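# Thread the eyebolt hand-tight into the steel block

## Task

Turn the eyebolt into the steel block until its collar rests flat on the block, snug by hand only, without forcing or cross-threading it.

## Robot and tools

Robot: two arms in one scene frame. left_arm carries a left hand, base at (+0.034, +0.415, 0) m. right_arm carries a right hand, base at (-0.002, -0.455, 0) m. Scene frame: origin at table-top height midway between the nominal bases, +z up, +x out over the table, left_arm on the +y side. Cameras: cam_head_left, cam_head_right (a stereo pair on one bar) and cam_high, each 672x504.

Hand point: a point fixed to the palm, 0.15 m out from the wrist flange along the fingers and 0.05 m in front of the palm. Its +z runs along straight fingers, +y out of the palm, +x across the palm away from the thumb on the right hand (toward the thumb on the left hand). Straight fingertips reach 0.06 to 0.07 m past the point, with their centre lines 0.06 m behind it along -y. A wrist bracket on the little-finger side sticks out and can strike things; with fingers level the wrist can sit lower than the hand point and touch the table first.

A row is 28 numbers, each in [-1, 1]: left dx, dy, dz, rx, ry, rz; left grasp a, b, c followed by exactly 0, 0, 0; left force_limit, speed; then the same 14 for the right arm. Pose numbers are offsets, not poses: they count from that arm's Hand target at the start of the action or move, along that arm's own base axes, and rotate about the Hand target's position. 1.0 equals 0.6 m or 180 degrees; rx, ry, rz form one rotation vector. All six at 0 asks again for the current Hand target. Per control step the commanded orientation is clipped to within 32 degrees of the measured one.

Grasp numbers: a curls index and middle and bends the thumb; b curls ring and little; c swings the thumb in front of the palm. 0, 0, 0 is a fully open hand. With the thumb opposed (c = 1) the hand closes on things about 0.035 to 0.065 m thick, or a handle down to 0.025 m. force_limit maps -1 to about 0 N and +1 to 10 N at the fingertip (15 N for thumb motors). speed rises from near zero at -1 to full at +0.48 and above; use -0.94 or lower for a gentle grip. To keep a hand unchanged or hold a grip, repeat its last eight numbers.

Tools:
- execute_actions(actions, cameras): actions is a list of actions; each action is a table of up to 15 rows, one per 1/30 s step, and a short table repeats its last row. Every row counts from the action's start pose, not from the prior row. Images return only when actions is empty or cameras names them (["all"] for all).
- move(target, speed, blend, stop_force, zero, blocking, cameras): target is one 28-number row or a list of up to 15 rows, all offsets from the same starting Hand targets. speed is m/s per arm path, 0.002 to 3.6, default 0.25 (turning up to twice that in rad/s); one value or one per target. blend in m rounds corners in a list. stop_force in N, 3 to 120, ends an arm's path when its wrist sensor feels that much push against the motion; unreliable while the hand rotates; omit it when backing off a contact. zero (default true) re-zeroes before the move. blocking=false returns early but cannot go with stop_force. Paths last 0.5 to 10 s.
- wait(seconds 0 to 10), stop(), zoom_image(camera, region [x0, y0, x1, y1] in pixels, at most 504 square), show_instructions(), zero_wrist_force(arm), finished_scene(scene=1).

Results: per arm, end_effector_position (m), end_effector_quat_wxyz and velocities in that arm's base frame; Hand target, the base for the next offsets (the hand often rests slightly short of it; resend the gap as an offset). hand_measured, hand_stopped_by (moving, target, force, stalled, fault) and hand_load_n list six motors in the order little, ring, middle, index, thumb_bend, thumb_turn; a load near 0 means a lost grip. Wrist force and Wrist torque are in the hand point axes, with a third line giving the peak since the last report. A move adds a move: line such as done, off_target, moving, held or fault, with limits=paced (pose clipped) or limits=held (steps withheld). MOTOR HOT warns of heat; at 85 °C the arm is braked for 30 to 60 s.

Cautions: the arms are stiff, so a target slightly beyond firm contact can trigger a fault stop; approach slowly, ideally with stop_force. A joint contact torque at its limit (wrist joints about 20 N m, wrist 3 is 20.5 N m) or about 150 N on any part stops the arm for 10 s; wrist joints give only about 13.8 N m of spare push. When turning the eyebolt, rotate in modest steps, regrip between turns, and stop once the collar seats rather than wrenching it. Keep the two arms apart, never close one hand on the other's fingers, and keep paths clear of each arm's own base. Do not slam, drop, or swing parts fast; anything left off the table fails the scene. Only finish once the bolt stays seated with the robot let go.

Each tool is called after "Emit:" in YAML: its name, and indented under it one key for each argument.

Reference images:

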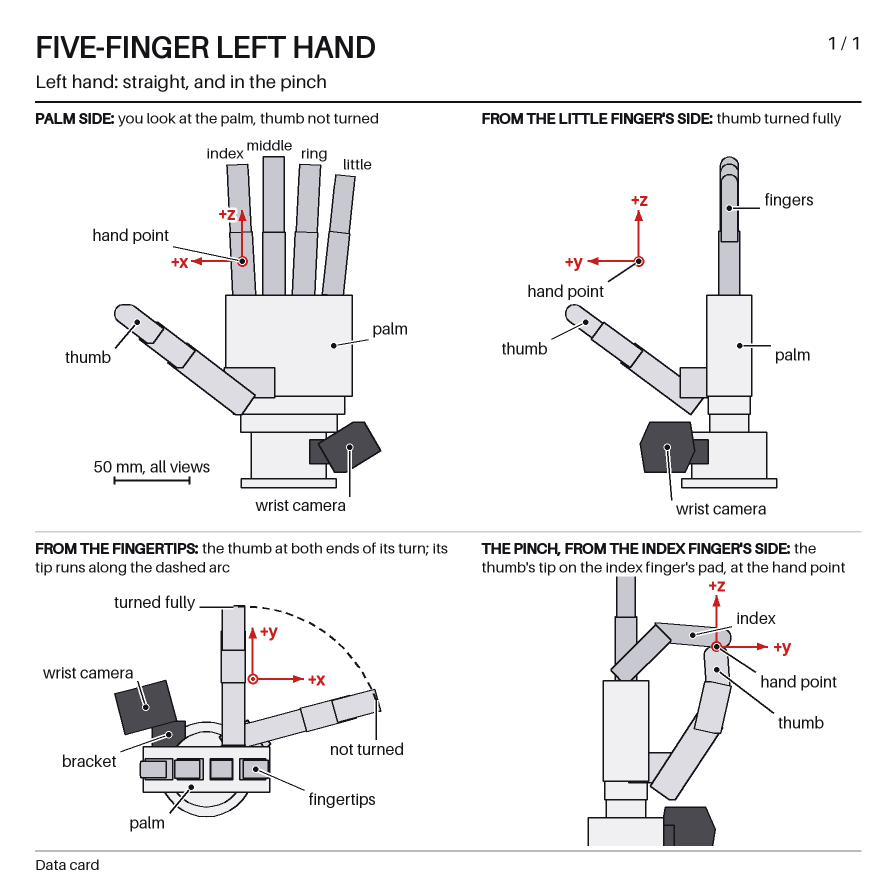

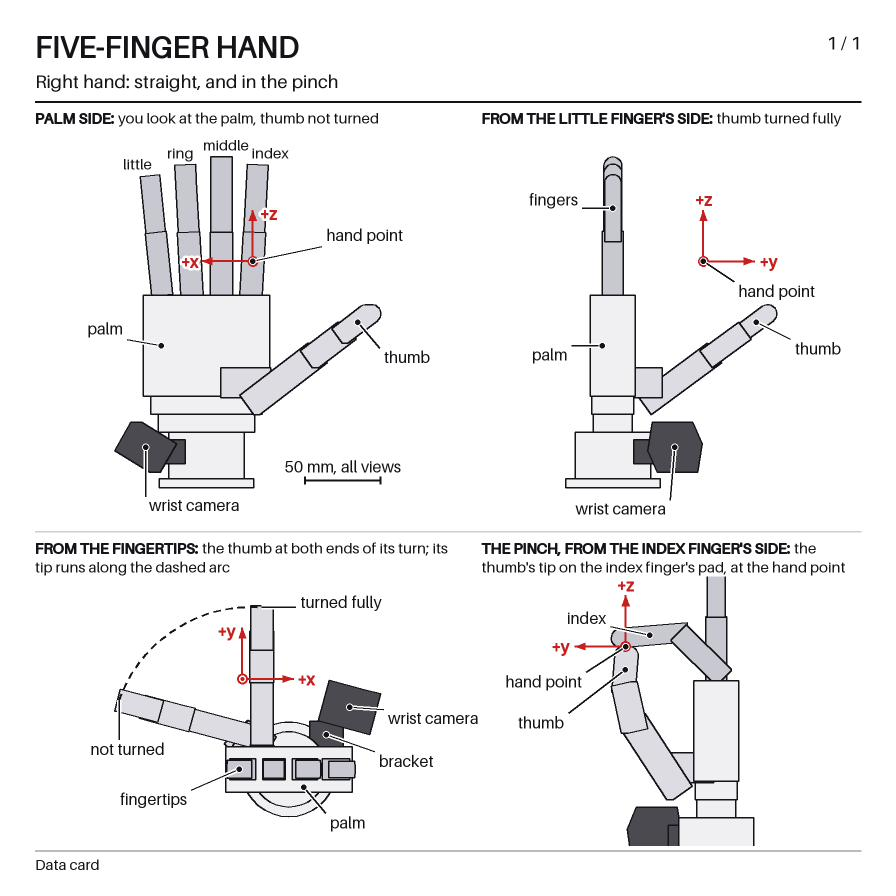

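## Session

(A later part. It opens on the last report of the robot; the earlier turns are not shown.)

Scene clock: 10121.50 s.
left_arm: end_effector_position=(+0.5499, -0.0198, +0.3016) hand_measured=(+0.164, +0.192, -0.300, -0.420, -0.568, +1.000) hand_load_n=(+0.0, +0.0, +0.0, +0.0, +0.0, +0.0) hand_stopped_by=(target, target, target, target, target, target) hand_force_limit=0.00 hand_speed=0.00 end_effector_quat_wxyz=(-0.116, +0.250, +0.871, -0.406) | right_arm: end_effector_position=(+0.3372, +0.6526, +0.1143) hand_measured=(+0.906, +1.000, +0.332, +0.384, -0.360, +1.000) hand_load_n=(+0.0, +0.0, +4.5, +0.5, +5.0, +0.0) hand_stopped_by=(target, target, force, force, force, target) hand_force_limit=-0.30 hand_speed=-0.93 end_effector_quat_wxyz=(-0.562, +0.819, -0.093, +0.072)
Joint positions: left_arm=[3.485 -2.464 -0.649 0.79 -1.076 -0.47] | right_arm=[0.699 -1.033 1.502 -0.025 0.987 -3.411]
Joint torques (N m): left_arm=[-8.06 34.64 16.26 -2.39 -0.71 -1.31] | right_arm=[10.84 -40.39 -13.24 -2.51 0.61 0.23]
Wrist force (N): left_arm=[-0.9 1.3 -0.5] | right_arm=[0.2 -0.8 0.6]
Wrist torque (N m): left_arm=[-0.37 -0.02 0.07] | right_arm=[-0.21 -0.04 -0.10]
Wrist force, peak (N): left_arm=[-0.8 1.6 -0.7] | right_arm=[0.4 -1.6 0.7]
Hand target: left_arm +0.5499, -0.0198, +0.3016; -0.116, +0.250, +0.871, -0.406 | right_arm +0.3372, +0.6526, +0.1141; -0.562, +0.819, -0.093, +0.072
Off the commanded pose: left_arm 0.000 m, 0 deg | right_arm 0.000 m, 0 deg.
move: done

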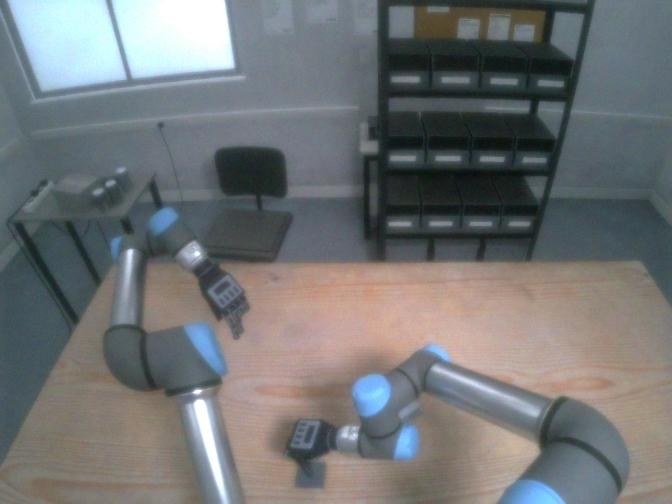

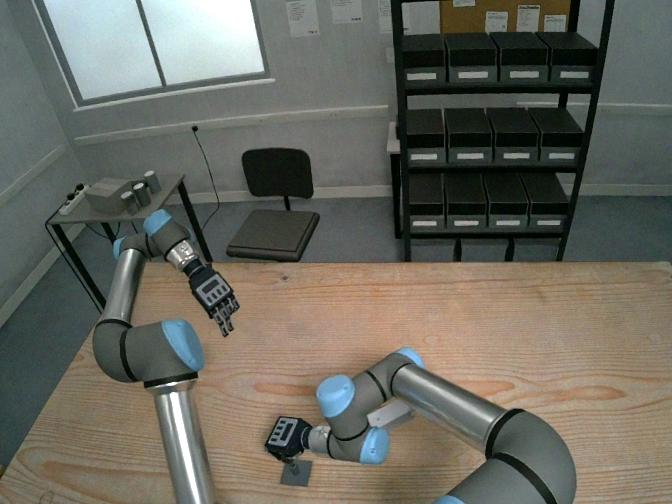

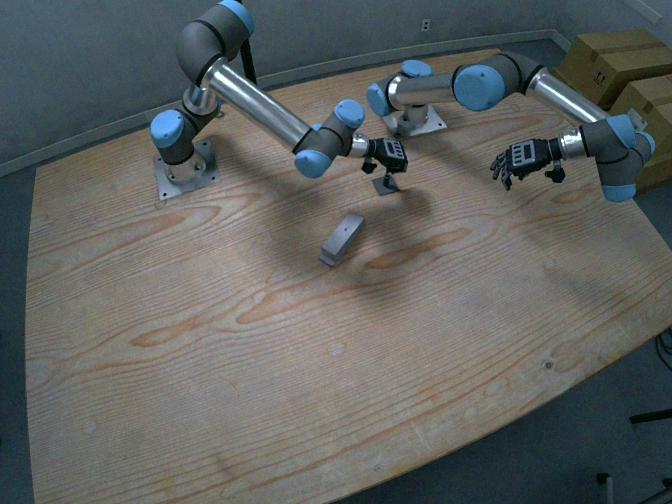

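Emit:
move:
  target:
    - [0,0,0,0,0,0,0.35,0.6,1,0,0,0,0.0,0,-0.01167,0.0135,0,0,0,0,0.94,1,1,0,0,0,-0.3,-0.93]
    - [0,0,0,0,0,0,0.35,0.6,1,0,0,0,0.0,0,0.00917,0.00217,0,0,0,0,0.94,1,1,0,0,0,-0.3,-0.93]
  speed: 0.02
  cameras: ["all"]

Emit:
zoom_image:
  camera: "cam_head_right"
  region: [275, 441, 311, 477]

Emit:
zoom_image:
  camera: "cam_high"
  region: [370, 155, 406, 191]

Scene clock: 10152.43 s.
left_arm: end_effector_position=(+0.5499, -0.0198, +0.3016) hand_measured=(+0.164, +0.192, -0.300, -0.420, -0.568, +1.000) hand_load_n=(+0.0, +0.0, +0.0, +0.0, +0.0, +0.0) hand_stopped_by=(target, target, target, target, target, target) hand_force_limit=0.00 hand_speed=0.00 end_effector_quat_wxyz=(-0.116, +0.250, +0.871, -0.406) | right_arm: end_effector_position=(+0.3429, +0.6538, +0.1141) hand_measured=(+0.906, +1.000, +0.332, +0.384, -0.360, +1.000) hand_load_n=(+0.0, +0.0, +5.0, +0.0, +5.5, +0.0) hand_stopped_by=(target, target, force, force, force, target) hand_force_limit=-0.30 hand_speed=-0.93 end_effector_quat_wxyz=(-0.562, +0.819, -0.093, +0.072)
Joint positions: left_arm=[3.485 -2.464 -0.649 0.79 -1.076 -0.47] | right_arm=[0.694 -1.023 1.486 -0.018 0.982 -3.414]
Joint torques (N m): left_arm=[-7.83 32.72 16.14 -2.49 -0.8 -1.32] | right_arm=[10.55 -33.58 -20.47 0.64 0.29 0.45]
Wrist force (N): left_arm=[-0.7 1.5 -0.7] | right_arm=[0.1 -0.7 0.7]
Wrist torque (N m): left_arm=[-0.33 -0.05 0.07] | right_arm=[-0.19 -0.02 0.01]
Wrist force, peak (N): left_arm=[-1.1 1.5 -0.7] | right_arm=[-0.9 -1.1 1.3]
Hand target: left_arm +0.5499, -0.0198, +0.3016; -0.116, +0.250, +0.871, -0.406 | right_arm +0.3427, +0.6539, +0.1141; -0.562, +0.819, -0.093, +0.072
Off the commanded pose: left_arm 0.000 m, 0 deg | right_arm 0.000 m, 0 deg.
move: done

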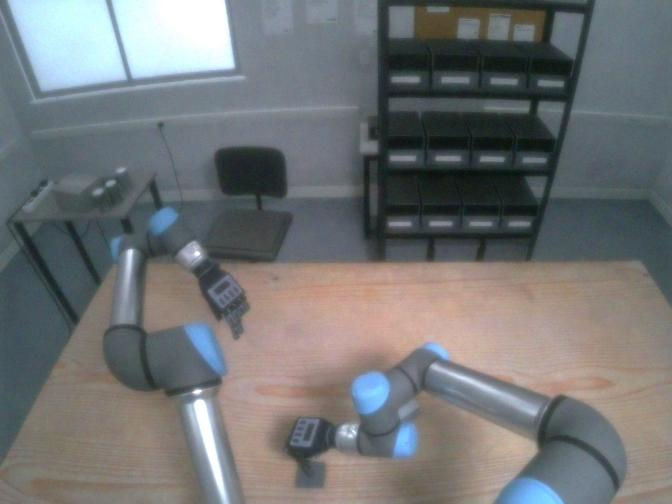

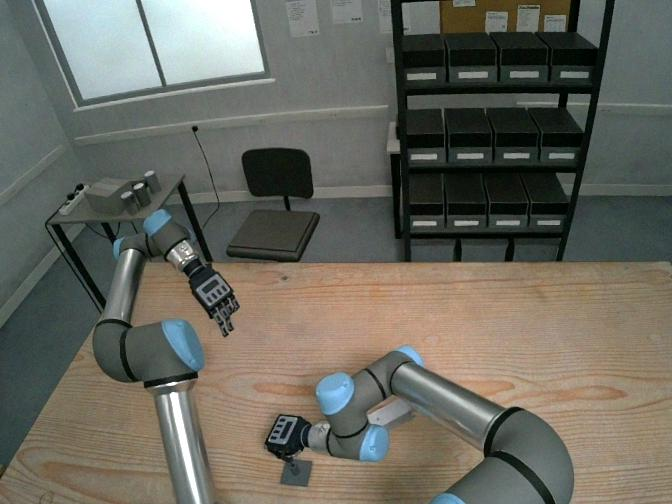

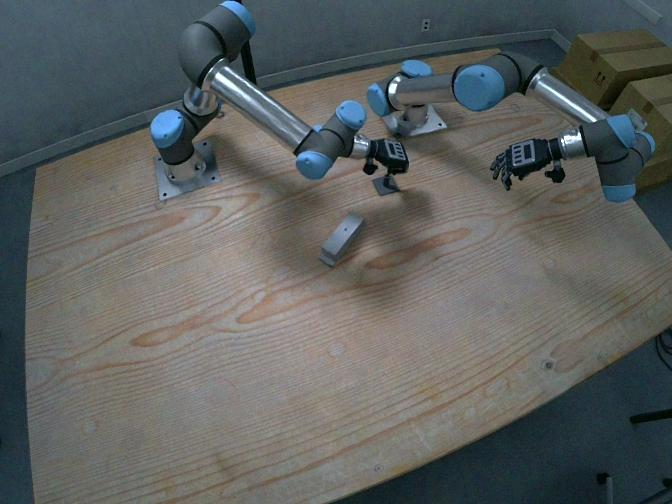

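Scaled by 14.000 from the camera's 672x504 image, which has a finer 960x720 frame.

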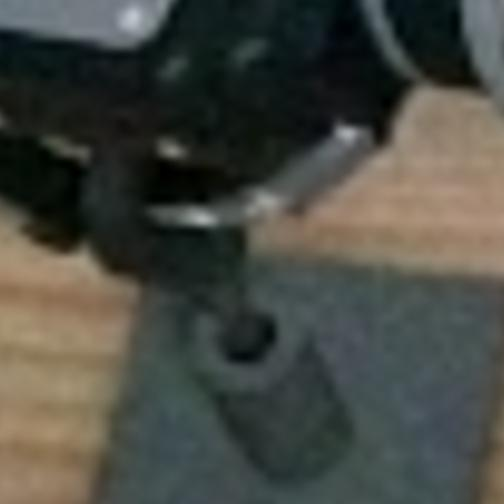

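Scaled by 14.000 from the camera's 672x504 image, which has a finer 960x720 frame.

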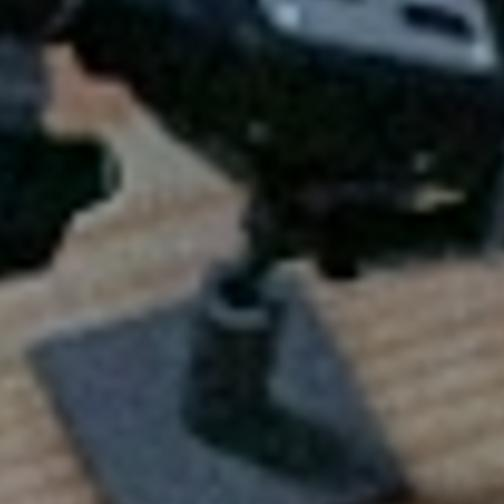

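Emit:
move:
  target: [0,0,0,0,0,0,0.35,0.6,1,0,0,0,0.0,0,0,0,-0.0433,0,0,0,0.94,1,1,0,0,0,-0.3,-0.93]
  speed: 0.01
  stop_force: 3.5
  cameras: ["all"]

Emit:
zoom_image:
  camera: "cam_head_right"
  region: [275, 441, 311, 477]

Emit:
zoom_image:
  camera: "cam_high"
  region: [370, 155, 406, 191]

Scene clock: 10167.67 s.
left_arm: end_effector_position=(+0.5499, -0.0198, +0.3016) hand_measured=(+0.164, +0.192, -0.300, -0.420, -0.568, +1.000) hand_load_n=(+0.0, +0.0, +0.0, +0.0, +0.0, +0.0) hand_stopped_by=(target, target, target, target, target, target) hand_force_limit=0.00 hand_speed=0.00 end_effector_quat_wxyz=(-0.116, +0.250, +0.871, -0.406) | right_arm: end_effector_position=(+0.3427, +0.6539, +0.0936) hand_measured=(+0.906, +1.000, +0.332, +0.384, -0.360, +1.000) hand_load_n=(+0.0, +0.0, +5.0, +0.0, +4.0, +1.0) hand_stopped_by=(target, target, force, force, force, target) hand_force_limit=-0.30 hand_speed=-0.93 end_effector_quat_wxyz=(-0.562, +0.819, -0.093, +0.072)
Joint positions: left_arm=[3.485 -2.464 -0.649 0.79 -1.076 -0.47] | right_arm=[0.694 -1.001 1.508 -0.062 0.983 -3.414]
Joint torques (N m): left_arm=[-8.08 33.21 15.13 -2.52 -0.63 -1.54] | right_arm=[9.86 -58.74 -26.7 2.23 0.51 0.19]
Wrist force (N): left_arm=[-0.7 1.3 -0.5] | right_arm=[-1.2 -3.9 -0.6]
Wrist torque (N m): left_arm=[-0.37 -0.05 0.08] | right_arm=[-0.33 0.04 -0.01]
Wrist force, peak (N): left_arm=[-0.8 1.7 -0.9] | right_arm=[-0.9 -7.0 -1.7]
Hand target: left_arm +0.5499, -0.0198, +0.3016; -0.116, +0.250, +0.871, -0.406 | right_arm +0.3427, +0.6539, +0.0936; -0.562, +0.819, -0.093, +0.072 (not the last commanded pose)
Off the commanded pose: left_arm 0.000 m, 0 deg | right_arm 0.005 m, 0 deg.
move: contact (right_arm)

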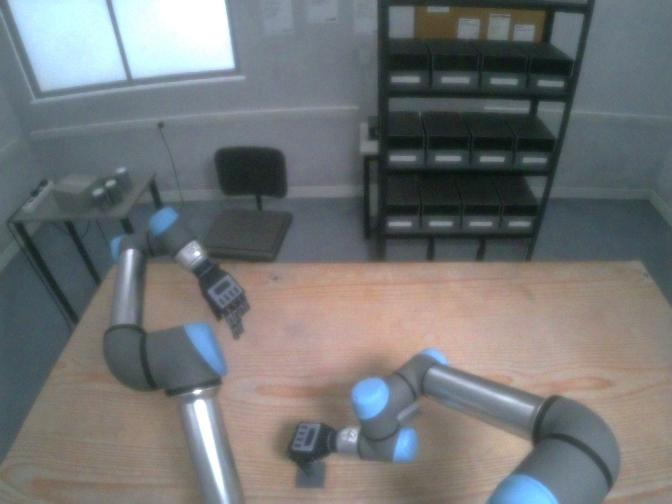

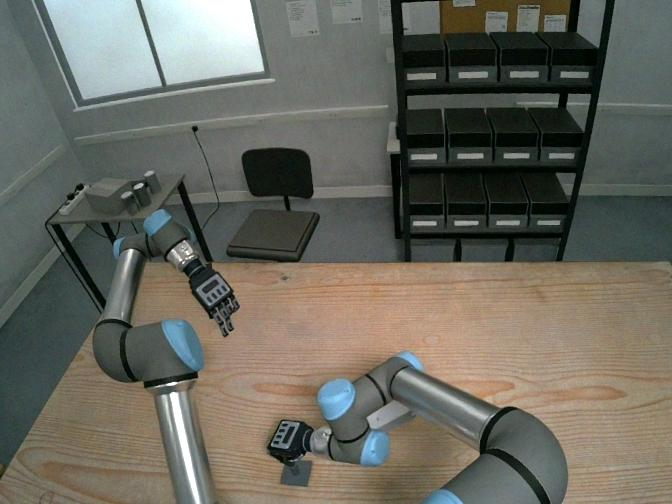

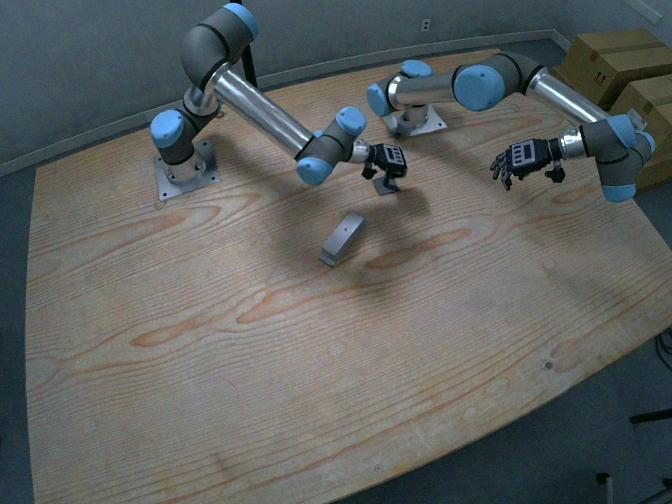

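Scaled by 14.000 from the camera's 672x504 image, which has a finer 960x720 frame.

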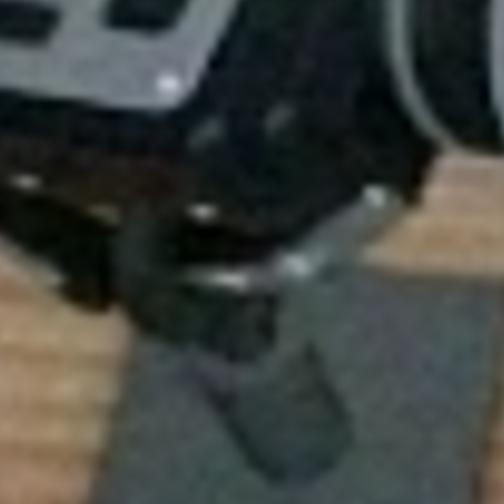

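Scaled by 14.000 from the camera's 672x504 image, which has a finer 960x720 frame.

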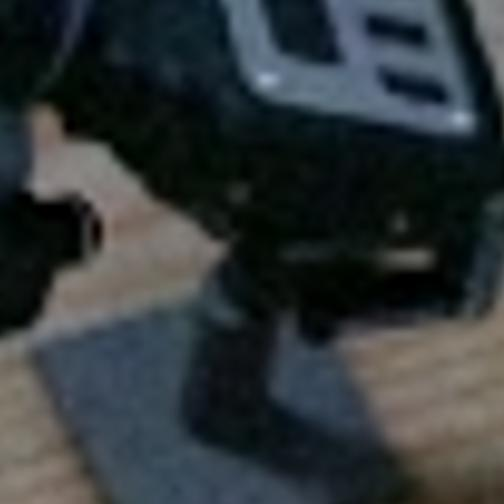

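Emit:
move:
  target: [0,0,0,0,0,0,0.35,0.6,1,0,0,0,0.0,0,0,0,-0.015,0,0,0,0.94,1,1,0,0,0,-0.3,-0.93]
  speed: 0.008
  stop_force: 4

Scene clock: 10178.13 s.
left_arm: end_effector_position=(+0.5499, -0.0198, +0.3016) hand_measured=(+0.164, +0.192, -0.300, -0.420, -0.568, +1.000) hand_load_n=(+0.0, +0.0, +0.0, +0.0, +0.0, +0.0) hand_stopped_by=(target, target, target, target, target, target) hand_force_limit=0.00 hand_speed=0.00 end_effector_quat_wxyz=(-0.116, +0.250, +0.871, -0.406) | right_arm: end_effector_position=(+0.3428, +0.6540, +0.0931) hand_measured=(+0.906, +1.000, +0.332, +0.384, -0.360, +1.000) hand_load_n=(+0.0, +0.0, +5.0, +0.0, +3.5, +1.5) hand_stopped_by=(target, target, force, force, force, target) hand_force_limit=-0.30 hand_speed=-0.93 end_effector_quat_wxyz=(-0.562, +0.819, -0.093, +0.072)
Joint positions: left_arm=[3.485 -2.464 -0.649 0.79 -1.076 -0.47] | right_arm=[0.694 -1 1.509 -0.064 0.983 -3.414]
Joint torques (N m): left_arm=[-7.08 33.57 15.54 -2.51 -1.09 -1.09] | right_arm=[10.02 -56.32 -25.16 2.1 0.37 0.13]
Wrist force (N): left_arm=[-0.7 1.5 -0.5] | right_arm=[-1.9 -6.5 -2.9]
Wrist torque (N m): left_arm=[-0.34 -0.05 0.07] | right_arm=[-0.43 0.07 -0.05]
Wrist force, peak (N): left_arm=[-0.9 1.6 -0.8] | right_arm=[-1.7 -10.5 -4.4]
Hand target: left_arm +0.5499, -0.0198, +0.3016; -0.116, +0.250, +0.871, -0.406 | right_arm +0.3428, +0.6540, +0.0931; -0.562, +0.819, -0.093, +0.072 (not the last commanded pose)
Off the commanded pose: left_arm 0.000 m, 0 deg | right_arm 0.009 m, 0 deg.
move: contact (right_arm)

Emit:
wait:
  seconds: 0
  cameras: ["cam_head_right","cam_high"]

Emit:
zoom_image:
  camera: "cam_head_right"
  region: [280, 452, 304, 476]

Emit:
zoom_image:
  camera: "cam_high"
  region: [376, 164, 400, 188]

Scene clock: 10199.13 s.
left_arm: end_effector_position=(+0.5499, -0.0198, +0.3016) hand_measured=(+0.164, +0.192, -0.300, -0.420, -0.568, +1.000) hand_load_n=(+0.0, +0.0, +0.0, +0.0, +0.0, +0.0) hand_stopped_by=(target, target, target, target, target, target) hand_force_limit=0.00 hand_speed=0.00 end_effector_quat_wxyz=(-0.116, +0.250, +0.871, -0.406) | right_arm: end_effector_position=(+0.3428, +0.6540, +0.0931) hand_measured=(+0.906, +1.000, +0.332, +0.384, -0.360, +1.000) hand_load_n=(+0.0, +0.0, +5.0, +0.0, +3.5, +1.5) hand_stopped_by=(target, target, force, force, force, target) hand_force_limit=-0.30 hand_speed=-0.93 end_effector_quat_wxyz=(-0.562, +0.819, -0.093, +0.072)
Joint positions: left_arm=[3.485 -2.464 -0.649 0.79 -1.076 -0.47] | right_arm=[0.694 -1 1.509 -0.064 0.983 -3.414]
Joint torques (N m): left_arm=[-8.16 34.7 15.05 -2.6 -0.85 -1.21] | right_arm=[10.26 -56.9 -25.26 2.19 0.39 0.19]
Wrist force (N): left_arm=[-0.6 1.4 -0.7] | right_arm=[-1.8 -6.8 -2.9]
Wrist torque (N m): left_arm=[-0.34 -0.06 0.07] | right_arm=[-0.47 0.05 -0.05]
Wrist force, peak (N): left_arm=[-0.9 1.7 -0.7] | right_arm=[-2.0 -6.9 -3.0]
Hand target: left_arm +0.5499, -0.0198, +0.3016; -0.116, +0.250, +0.871, -0.406 | right_arm +0.3428, +0.6540, +0.0931; -0.562, +0.819, -0.093, +0.072 (not the last commanded pose)
Off the commanded pose: left_arm 0.000 m, 0 deg | right_arm 0.009 m, 0 deg.
Images, in order (width x height): cam_head_right 672x504, cam_high 672x504.

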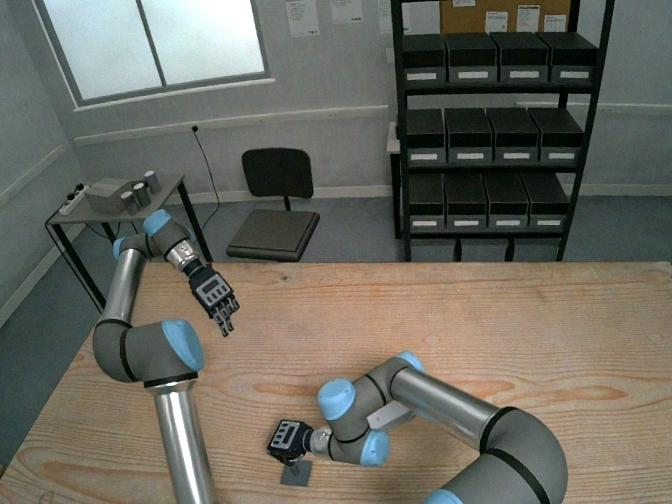

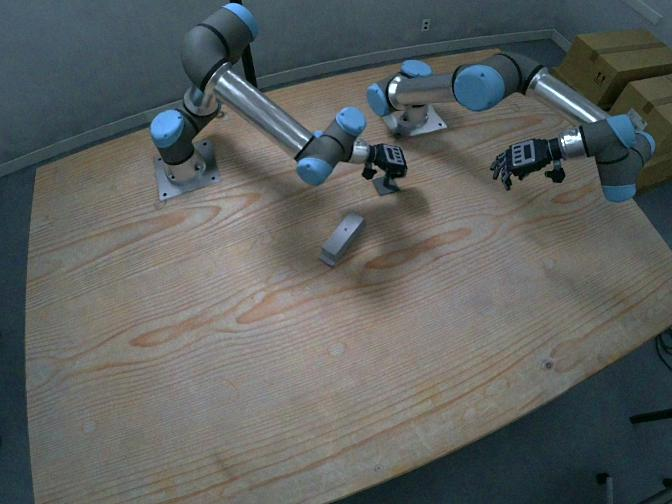

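Scaled by 21.000 from the camera's 672x504 image, which has a finer 960x720 frame.

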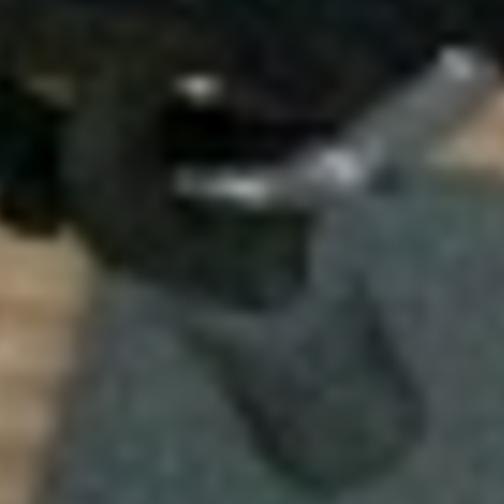

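Scaled by 21.000 from the camera's 672x504 image, which has a finer 960x720 frame.

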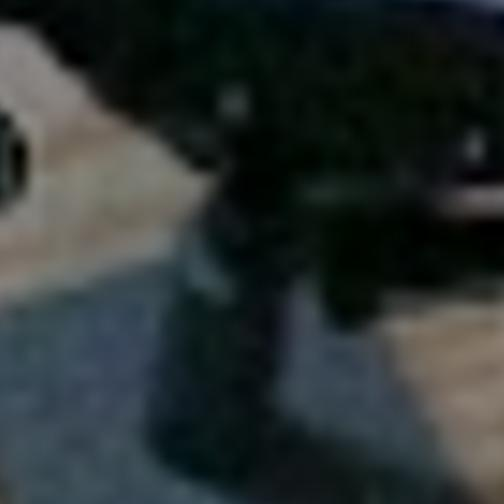

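Emit:
move:
  target:
    - [0,0,0.002,0,0,0,0.35,0.6,1,0,0,0,0.0,0,-0.004,0,-0.002,0,0,0,0.94,1,1,0,0,0,-0.3,-0.93]
    - [0,0,0.002,0,0,0,0.35,0.6,1,0,0,0,0.0,0,0.004,0,-0.005,0,0,0,0.94,1,1,0,0,0,-0.3,-0.93]
    - [0,0,0.002,0,0,0,0.35,0.6,1,0,0,0,0.0,0,0.0,0.006,-0.007,0,0,0,0.94,1,1,0,0,0,-0.3,-0.93]
    - [0,0,0.002,0,0,0,0.35,0.6,1,0,0,0,0.0,0,0.0,-0.006,-0.01,0,0,0,0.94,1,1,0,0,0,-0.3,-0.93]
  speed: 0.008
  stop_force: 7

Scene clock: 10229.60 s.
left_arm: end_effector_position=(+0.5499, -0.0198, +0.3028) hand_measured=(+0.164, +0.192, -0.300, -0.420, -0.568, +1.000) hand_load_n=(+0.0, +0.0, +0.0, +0.0, +0.0, +0.0) hand_stopped_by=(target, target, target, target, target, target) hand_force_limit=0.00 hand_speed=0.00 end_effector_quat_wxyz=(-0.116, +0.250, +0.871, -0.406) | right_arm: end_effector_position=(+0.3428, +0.6533, +0.0879) hand_measured=(+0.906, +1.000, +0.332, +0.384, -0.360, +1.000) hand_load_n=(+0.0, +0.0, +6.5, +0.0, -0.5, +2.5) hand_stopped_by=(target, target, force, force, force, target) hand_force_limit=-0.30 hand_speed=-0.93 end_effector_quat_wxyz=(-0.562, +0.819, -0.093, +0.072)
Joint positions: left_arm=[3.485 -2.464 -0.645 0.787 -1.076 -0.47] | right_arm=[0.693 -0.995 1.516 -0.076 0.982 -3.414]
Joint torques (N m): left_arm=[-6.91 36.25 8.7 0.23 -0.95 -1.13] | right_arm=[10.3 -25.43 -22.71 3.98 -0.09 1.54]
Wrist force (N): left_arm=[-0.6 1.4 -0.6] | right_arm=[-1.3 -7.0 4.7]
Wrist torque (N m): left_arm=[-0.33 -0.06 0.08] | right_arm=[-0.22 0.00 0.00]
Wrist force, peak (N): left_arm=[-0.9 1.8 -0.5] | right_arm=[-3.5 -21.3 -12.1]
Hand target: left_arm +0.5499, -0.0198, +0.3028; -0.116, +0.250, +0.871, -0.406 | right_arm +0.3428, +0.6533, +0.0879; -0.562, +0.819, -0.093, +0.072 (not the last commanded pose)
Off the commanded pose: left_arm 0.000 m, 0 deg | right_arm 0.003 m, 0 deg.
move: contact (right_arm)

Emit:
move:
  target: [0,0,0,0,0,0,0.35,0.6,1,0,0,0,0.0,0,0,0,0.0005,0,0,0,0.94,1,1,0,0,0,-0.3,-0.93]
  speed: 0.01
  cameras: ["all"]

Emit:
zoom_image:
  camera: "cam_head_right"
  region: [280, 452, 304, 476]

Emit:
zoom_image:
  camera: "cam_high"
  region: [376, 164, 400, 188]

Scene clock: 10246.07 s.
left_arm: end_effector_position=(+0.5499, -0.0198, +0.3028) hand_measured=(+0.164, +0.192, -0.300, -0.420, -0.568, +1.000) hand_load_n=(+0.0, +0.0, +0.0, +0.0, +0.0, +0.0) hand_stopped_by=(target, target, target, target, target, target) hand_force_limit=0.00 hand_speed=0.00 end_effector_quat_wxyz=(-0.116, +0.250, +0.871, -0.406) | right_arm: end_effector_position=(+0.3428, +0.6533, +0.0881) hand_measured=(+0.906, +1.000, +0.332, +0.384, -0.360, +1.000) hand_load_n=(+0.0, +0.0, +7.0, +0.0, +0.0, +3.0) hand_stopped_by=(target, target, force, force, force, target) hand_force_limit=-0.30 hand_speed=-0.93 end_effector_quat_wxyz=(-0.562, +0.819, -0.093, +0.072)
Joint positions: left_arm=[3.485 -2.464 -0.645 0.787 -1.076 -0.47] | right_arm=[0.693 -0.996 1.516 -0.075 0.982 -3.414]
Joint torques (N m): left_arm=[-8.08 40.19 9.52 0.15 -1.02 -1.2] | right_arm=[9.26 -59.34 -23.84 3.6 -0.69 1.58]
Wrist force (N): left_arm=[-0.8 1.4 -0.8] | right_arm=[-1.3 -5.0 5.6]
Wrist torque (N m): left_arm=[-0.34 -0.03 0.07] | right_arm=[-0.12 0.00 0.02]
Wrist force, peak (N): left_arm=[-0.8 1.7 -0.7] | right_arm=[-1.1 -7.1 5.1]
Hand target: left_arm +0.5499, -0.0198, +0.3028; -0.116, +0.250, +0.871, -0.406 | right_arm +0.3428, +0.6533, +0.0882; -0.562, +0.819, -0.093, +0.072
Off the commanded pose: left_arm 0.000 m, 0 deg | right_arm 0.000 m, 0 deg.
move: done

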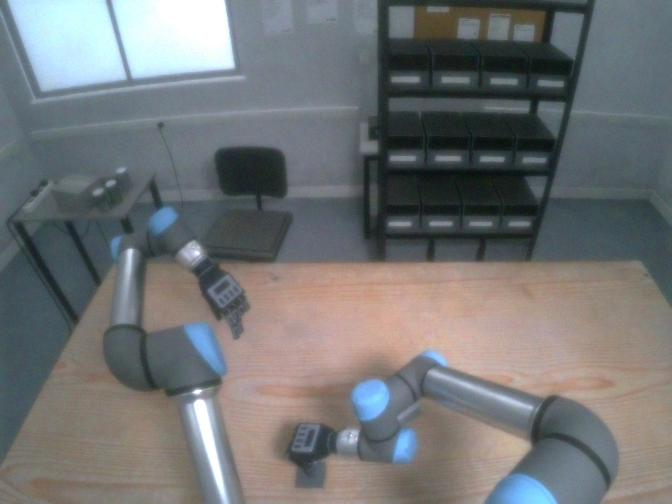

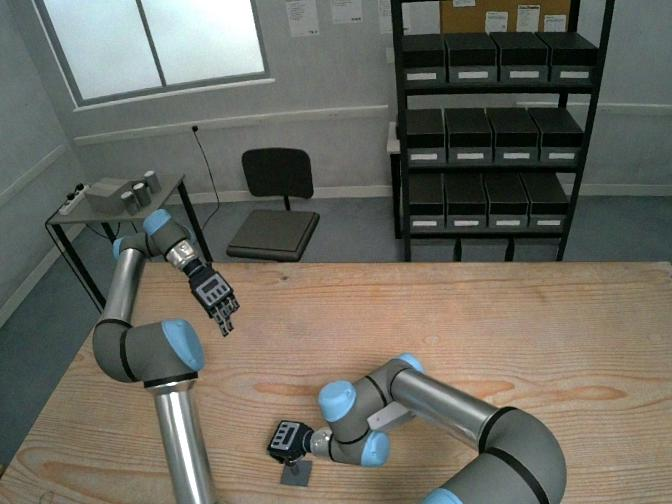

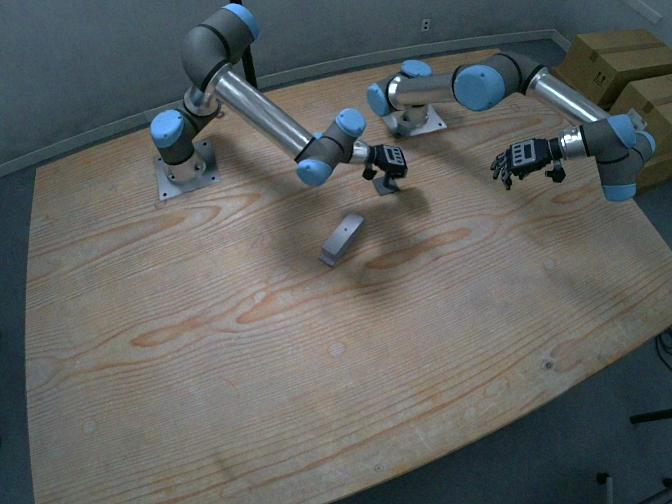

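Scaled by 21.000 from the camera's 672x504 image, which has a finer 960x720 frame.

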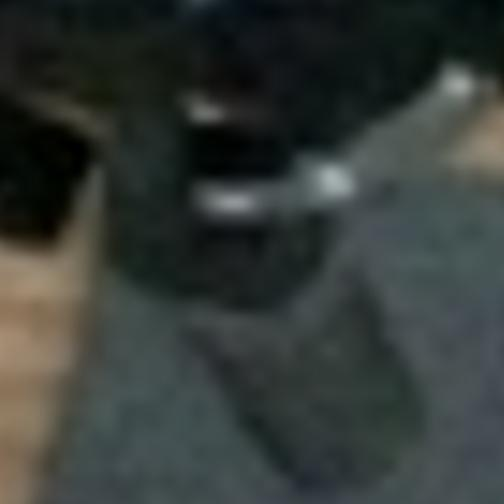

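Scaled by 21.000 from the camera's 672x504 image, which has a finer 960x720 frame.

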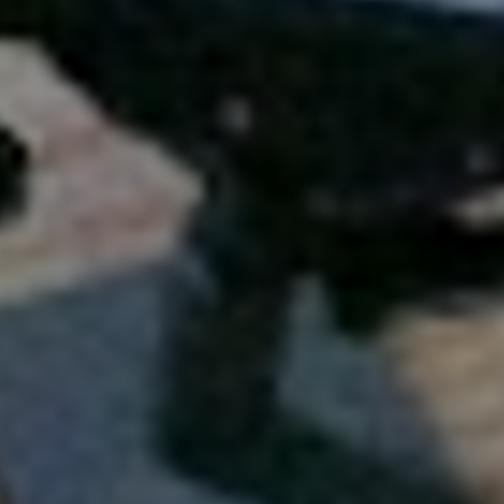

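Emit:
move:
  target: [0,0,0,0,0,0,0.35,0.6,1,0,0,0,0.0,0,0,0,0,0,0,0,0.8,1,1,0,0,0,-0.3,-0.93]
  speed: 0.01
  cameras: ["cam_head_right","cam_high"]

Emit:
zoom_image:
  camera: "cam_head_right"
  region: [280, 452, 304, 476]

Emit:
zoom_image:
  camera: "cam_high"
  region: [376, 164, 400, 188]

Scene clock: 10257.60 s.
left_arm: end_effector_position=(+0.5499, -0.0198, +0.3028) hand_measured=(+0.164, +0.192, -0.300, -0.420, -0.568, +1.000) hand_load_n=(+0.0, +0.0, +0.0, +0.0, +0.0, +0.0) hand_stopped_by=(target, target, target, target, target, target) hand_force_limit=0.00 hand_speed=0.00 end_effector_quat_wxyz=(-0.116, +0.250, +0.871, -0.406) | right_arm: end_effector_position=(+0.3428, +0.6533, +0.0882) hand_measured=(+0.920, +1.000, +0.332, +0.400, -0.352, +1.000) hand_load_n=(+0.0, +0.0, +7.0, +0.0, +5.0, +3.0) hand_stopped_by=(target, target, force, target, force, target) hand_force_limit=-0.30 hand_speed=-0.93 end_effector_quat_wxyz=(-0.562, +0.819, -0.093, +0.072)
Joint positions: left_arm=[3.485 -2.464 -0.645 0.787 -1.076 -0.47] | right_arm=[0.693 -0.996 1.516 -0.075 0.982 -3.414]
Joint torques (N m): left_arm=[-8.84 43.3 10.04 0.25 -0.88 -1.26] | right_arm=[9.01 -60.85 -23.89 -1.84 -0.67 1.25]
Wrist force (N): left_arm=[-0.8 1.5 -0.6] | right_arm=[-1.6 -2.1 5.4]
Wrist torque (N m): left_arm=[-0.33 -0.03 0.06] | right_arm=[-0.02 0.00 0.07]
Wrist force, peak (N): left_arm=[-0.8 1.7 -0.7] | right_arm=[-1.3 -4.4 5.8]
Hand target: left_arm +0.5499, -0.0198, +0.3028; -0.116, +0.250, +0.871, -0.406 | right_arm +0.3428, +0.6533, +0.0882; -0.562, +0.819, -0.093, +0.072
Off the commanded pose: left_arm 0.000 m, 0 deg | right_arm 0.000 m, 0 deg.
move: done
Images, in order (width x height): cam_head_right 672x504, cam_high 672x504.

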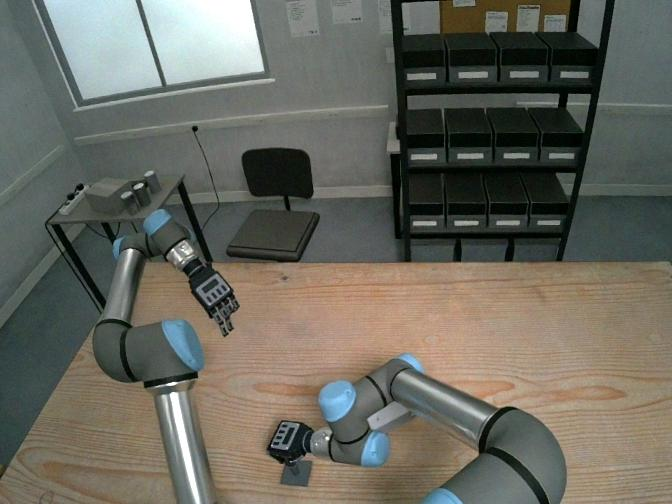

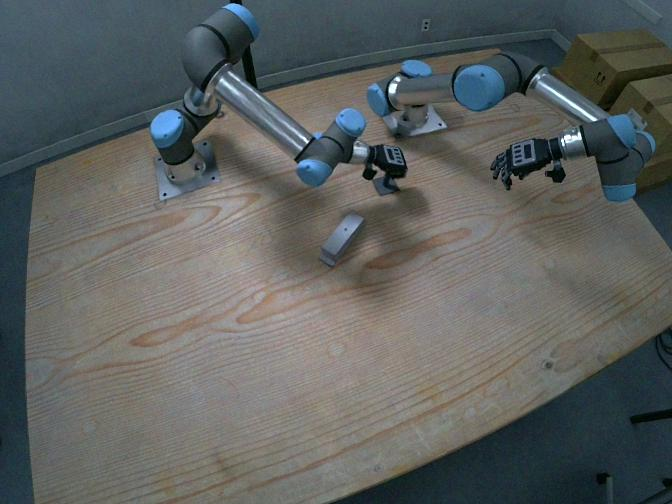

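Scaled by 21.000 from the camera's 672x504 image, which has a finer 960x720 frame.

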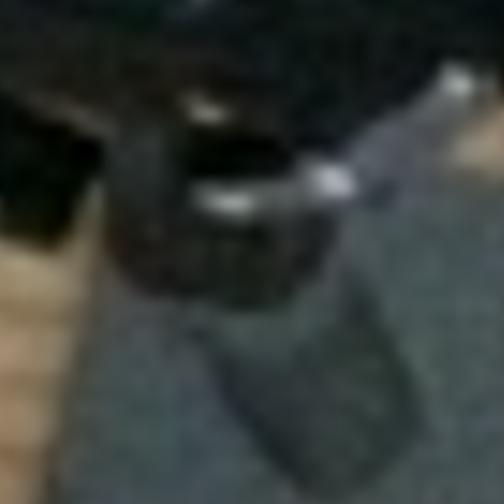

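Scaled by 21.000 from the camera's 672x504 image, which has a finer 960x720 frame.

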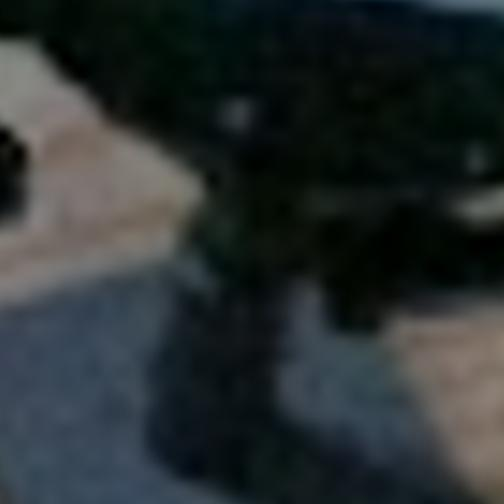

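Emit:
move:
  target: [0,0,0,0,0,0,0.35,0.6,1,0,0,0,0.0,0,0,0,0,0,0,0,0.45,1,1,0,0,0,-0.5,-0.7]
  speed: 0.01
  cameras: ["cam_head_right","cam_high"]

Emit:
zoom_image:
  camera: "cam_head_right"
  region: [280, 452, 304, 476]

Emit:
zoom_image:
  camera: "cam_high"
  region: [376, 164, 400, 188]

Scene clock: 10267.83 s.
left_arm: end_effector_position=(+0.5499, -0.0198, +0.3028) hand_measured=(+0.164, +0.192, -0.300, -0.420, -0.568, +1.000) hand_load_n=(+0.0, +0.0, +0.0, +0.0, +0.0, +0.0) hand_stopped_by=(target, target, target, target, target, target) hand_force_limit=0.00 hand_speed=0.00 end_effector_quat_wxyz=(-0.116, +0.250, +0.871, -0.406) | right_arm: end_effector_position=(+0.3428, +0.6533, +0.0882) hand_measured=(+0.954, +0.968, +0.000, -0.300, -0.416, +1.000) hand_load_n=(+0.0, +0.0, +0.0, +0.0, -29.5, +1.5) hand_stopped_by=(target, target, target, target, stalled, target) hand_force_limit=-0.50 hand_speed=-0.70 end_effector_quat_wxyz=(-0.562, +0.819, -0.093, +0.072)
Joint positions: left_arm=[3.485 -2.464 -0.645 0.787 -1.076 -0.47] | right_arm=[0.693 -0.996 1.516 -0.075 0.982 -3.414]
Joint torques (N m): left_arm=[-6.65 46.25 9.08 0.4 -0.94 -1.16] | right_arm=[7.48 -34.07 -5.12 5.46 -0.48 1.23]
Wrist force (N): left_arm=[-0.7 1.4 -0.6] | right_arm=[-0.6 -11.1 8.6]
Wrist torque (N m): left_arm=[-0.35 -0.04 0.08] | right_arm=[-0.19 -0.06 -0.08]
Wrist force, peak (N): left_arm=[-1.0 1.6 -0.7] | right_arm=[-0.7 -12.5 9.2]
Hand target: left_arm +0.5499, -0.0198, +0.3028; -0.116, +0.250, +0.871, -0.406 | right_arm +0.3428, +0.6533, +0.0882; -0.562, +0.819, -0.093, +0.072
Off the commanded pose: left_arm 0.000 m, 0 deg | right_arm 0.000 m, 0 deg.
move: done
Images, in order (width x height): cam_head_right 672x504, cam_high 672x504.

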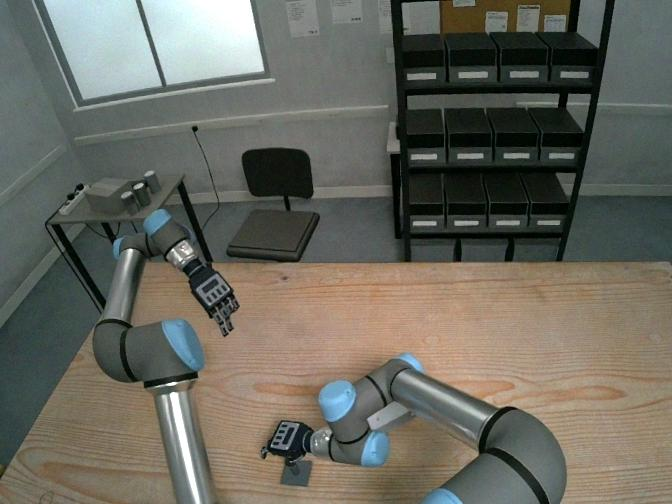

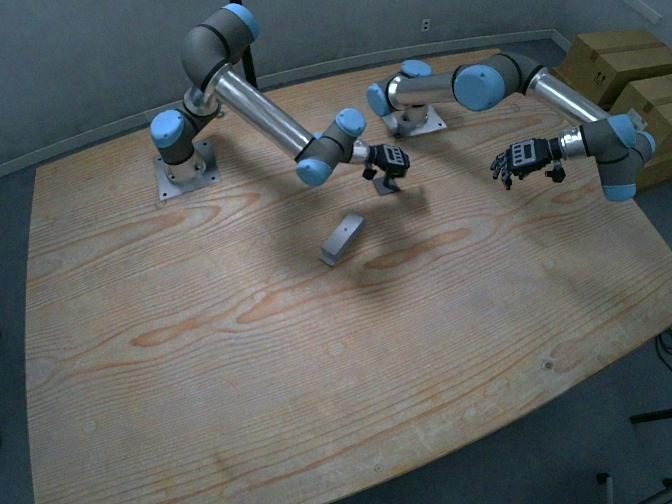

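Scaled by 21.000 from the camera's 672x504 image, which has a finer 960x720 frame.

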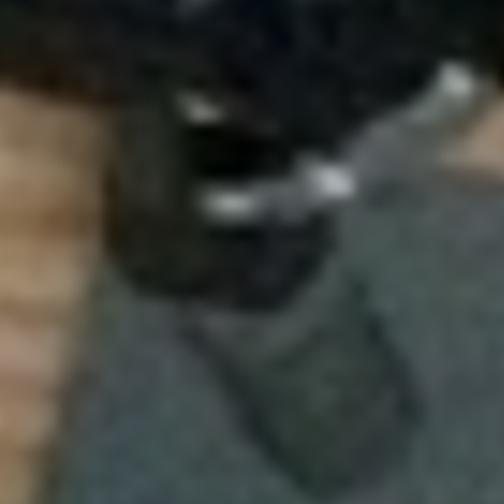

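Scaled by 21.000 from the camera's 672x504 image, which has a finer 960x720 frame.

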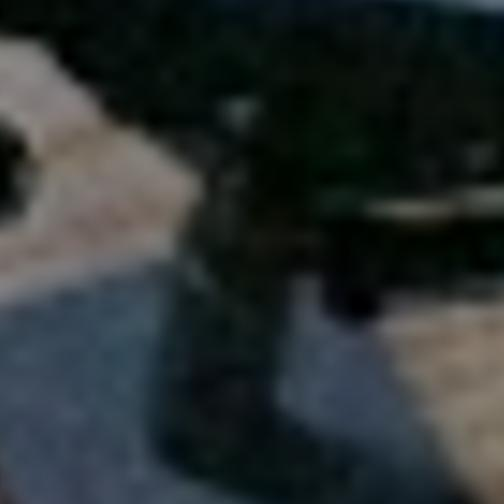

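Emit:
move:
  target: [0,0,0,0,0,0,0.35,0.6,1,0,0,0,0.0,0,0,0,0.005,0,0,0,0.45,1,1,0,0,0,-0.5,-0.7]
  speed: 0.01

Scene clock: 10284.80 s.
left_arm: end_effector_position=(+0.5499, -0.0198, +0.3028) hand_measured=(+0.164, +0.192, -0.300, -0.420, -0.568, +1.000) hand_load_n=(+0.0, +0.0, +0.0, +0.0, +0.0, +0.0) hand_stopped_by=(target, target, target, target, target, target) hand_force_limit=0.00 hand_speed=0.00 end_effector_quat_wxyz=(-0.116, +0.250, +0.871, -0.406) | right_arm: end_effector_position=(+0.3428, +0.6533, +0.0912) hand_measured=(+0.954, +0.968, +0.000, -0.300, -0.416, +1.000) hand_load_n=(+0.0, +0.0, +0.0, +0.0, -20.0, +1.5) hand_stopped_by=(target, target, target, target, stalled, target) hand_force_limit=-0.50 hand_speed=-0.70 end_effector_quat_wxyz=(-0.562, +0.819, -0.093, +0.072)
Joint positions: left_arm=[3.485 -2.464 -0.645 0.787 -1.076 -0.47] | right_arm=[0.693 -0.999 1.513 -0.068 0.982 -3.414]
Joint torques (N m): left_arm=[-8.03 49.1 9 0.46 -0.83 -1.14] | right_arm=[7.21 -62.22 -23.26 2.9 -0.57 1.12]
Wrist force (N): left_arm=[-0.8 1.3 -0.8] | right_arm=[-0.6 1.7 12.3]
Wrist torque (N m): left_arm=[-0.35 -0.04 0.06] | right_arm=[0.43 -0.08 0.05]
Wrist force, peak (N): left_arm=[-0.8 1.7 -0.5] | right_arm=[-0.2 -12.3 8.5]
Hand target: left_arm +0.5499, -0.0198, +0.3028; -0.116, +0.250, +0.871, -0.406 | right_arm +0.3428, +0.6533, +0.0912; -0.562, +0.819, -0.093, +0.072
Off the commanded pose: left_arm 0.000 m, 0 deg | right_arm 0.000 m, 0 deg.
move: done


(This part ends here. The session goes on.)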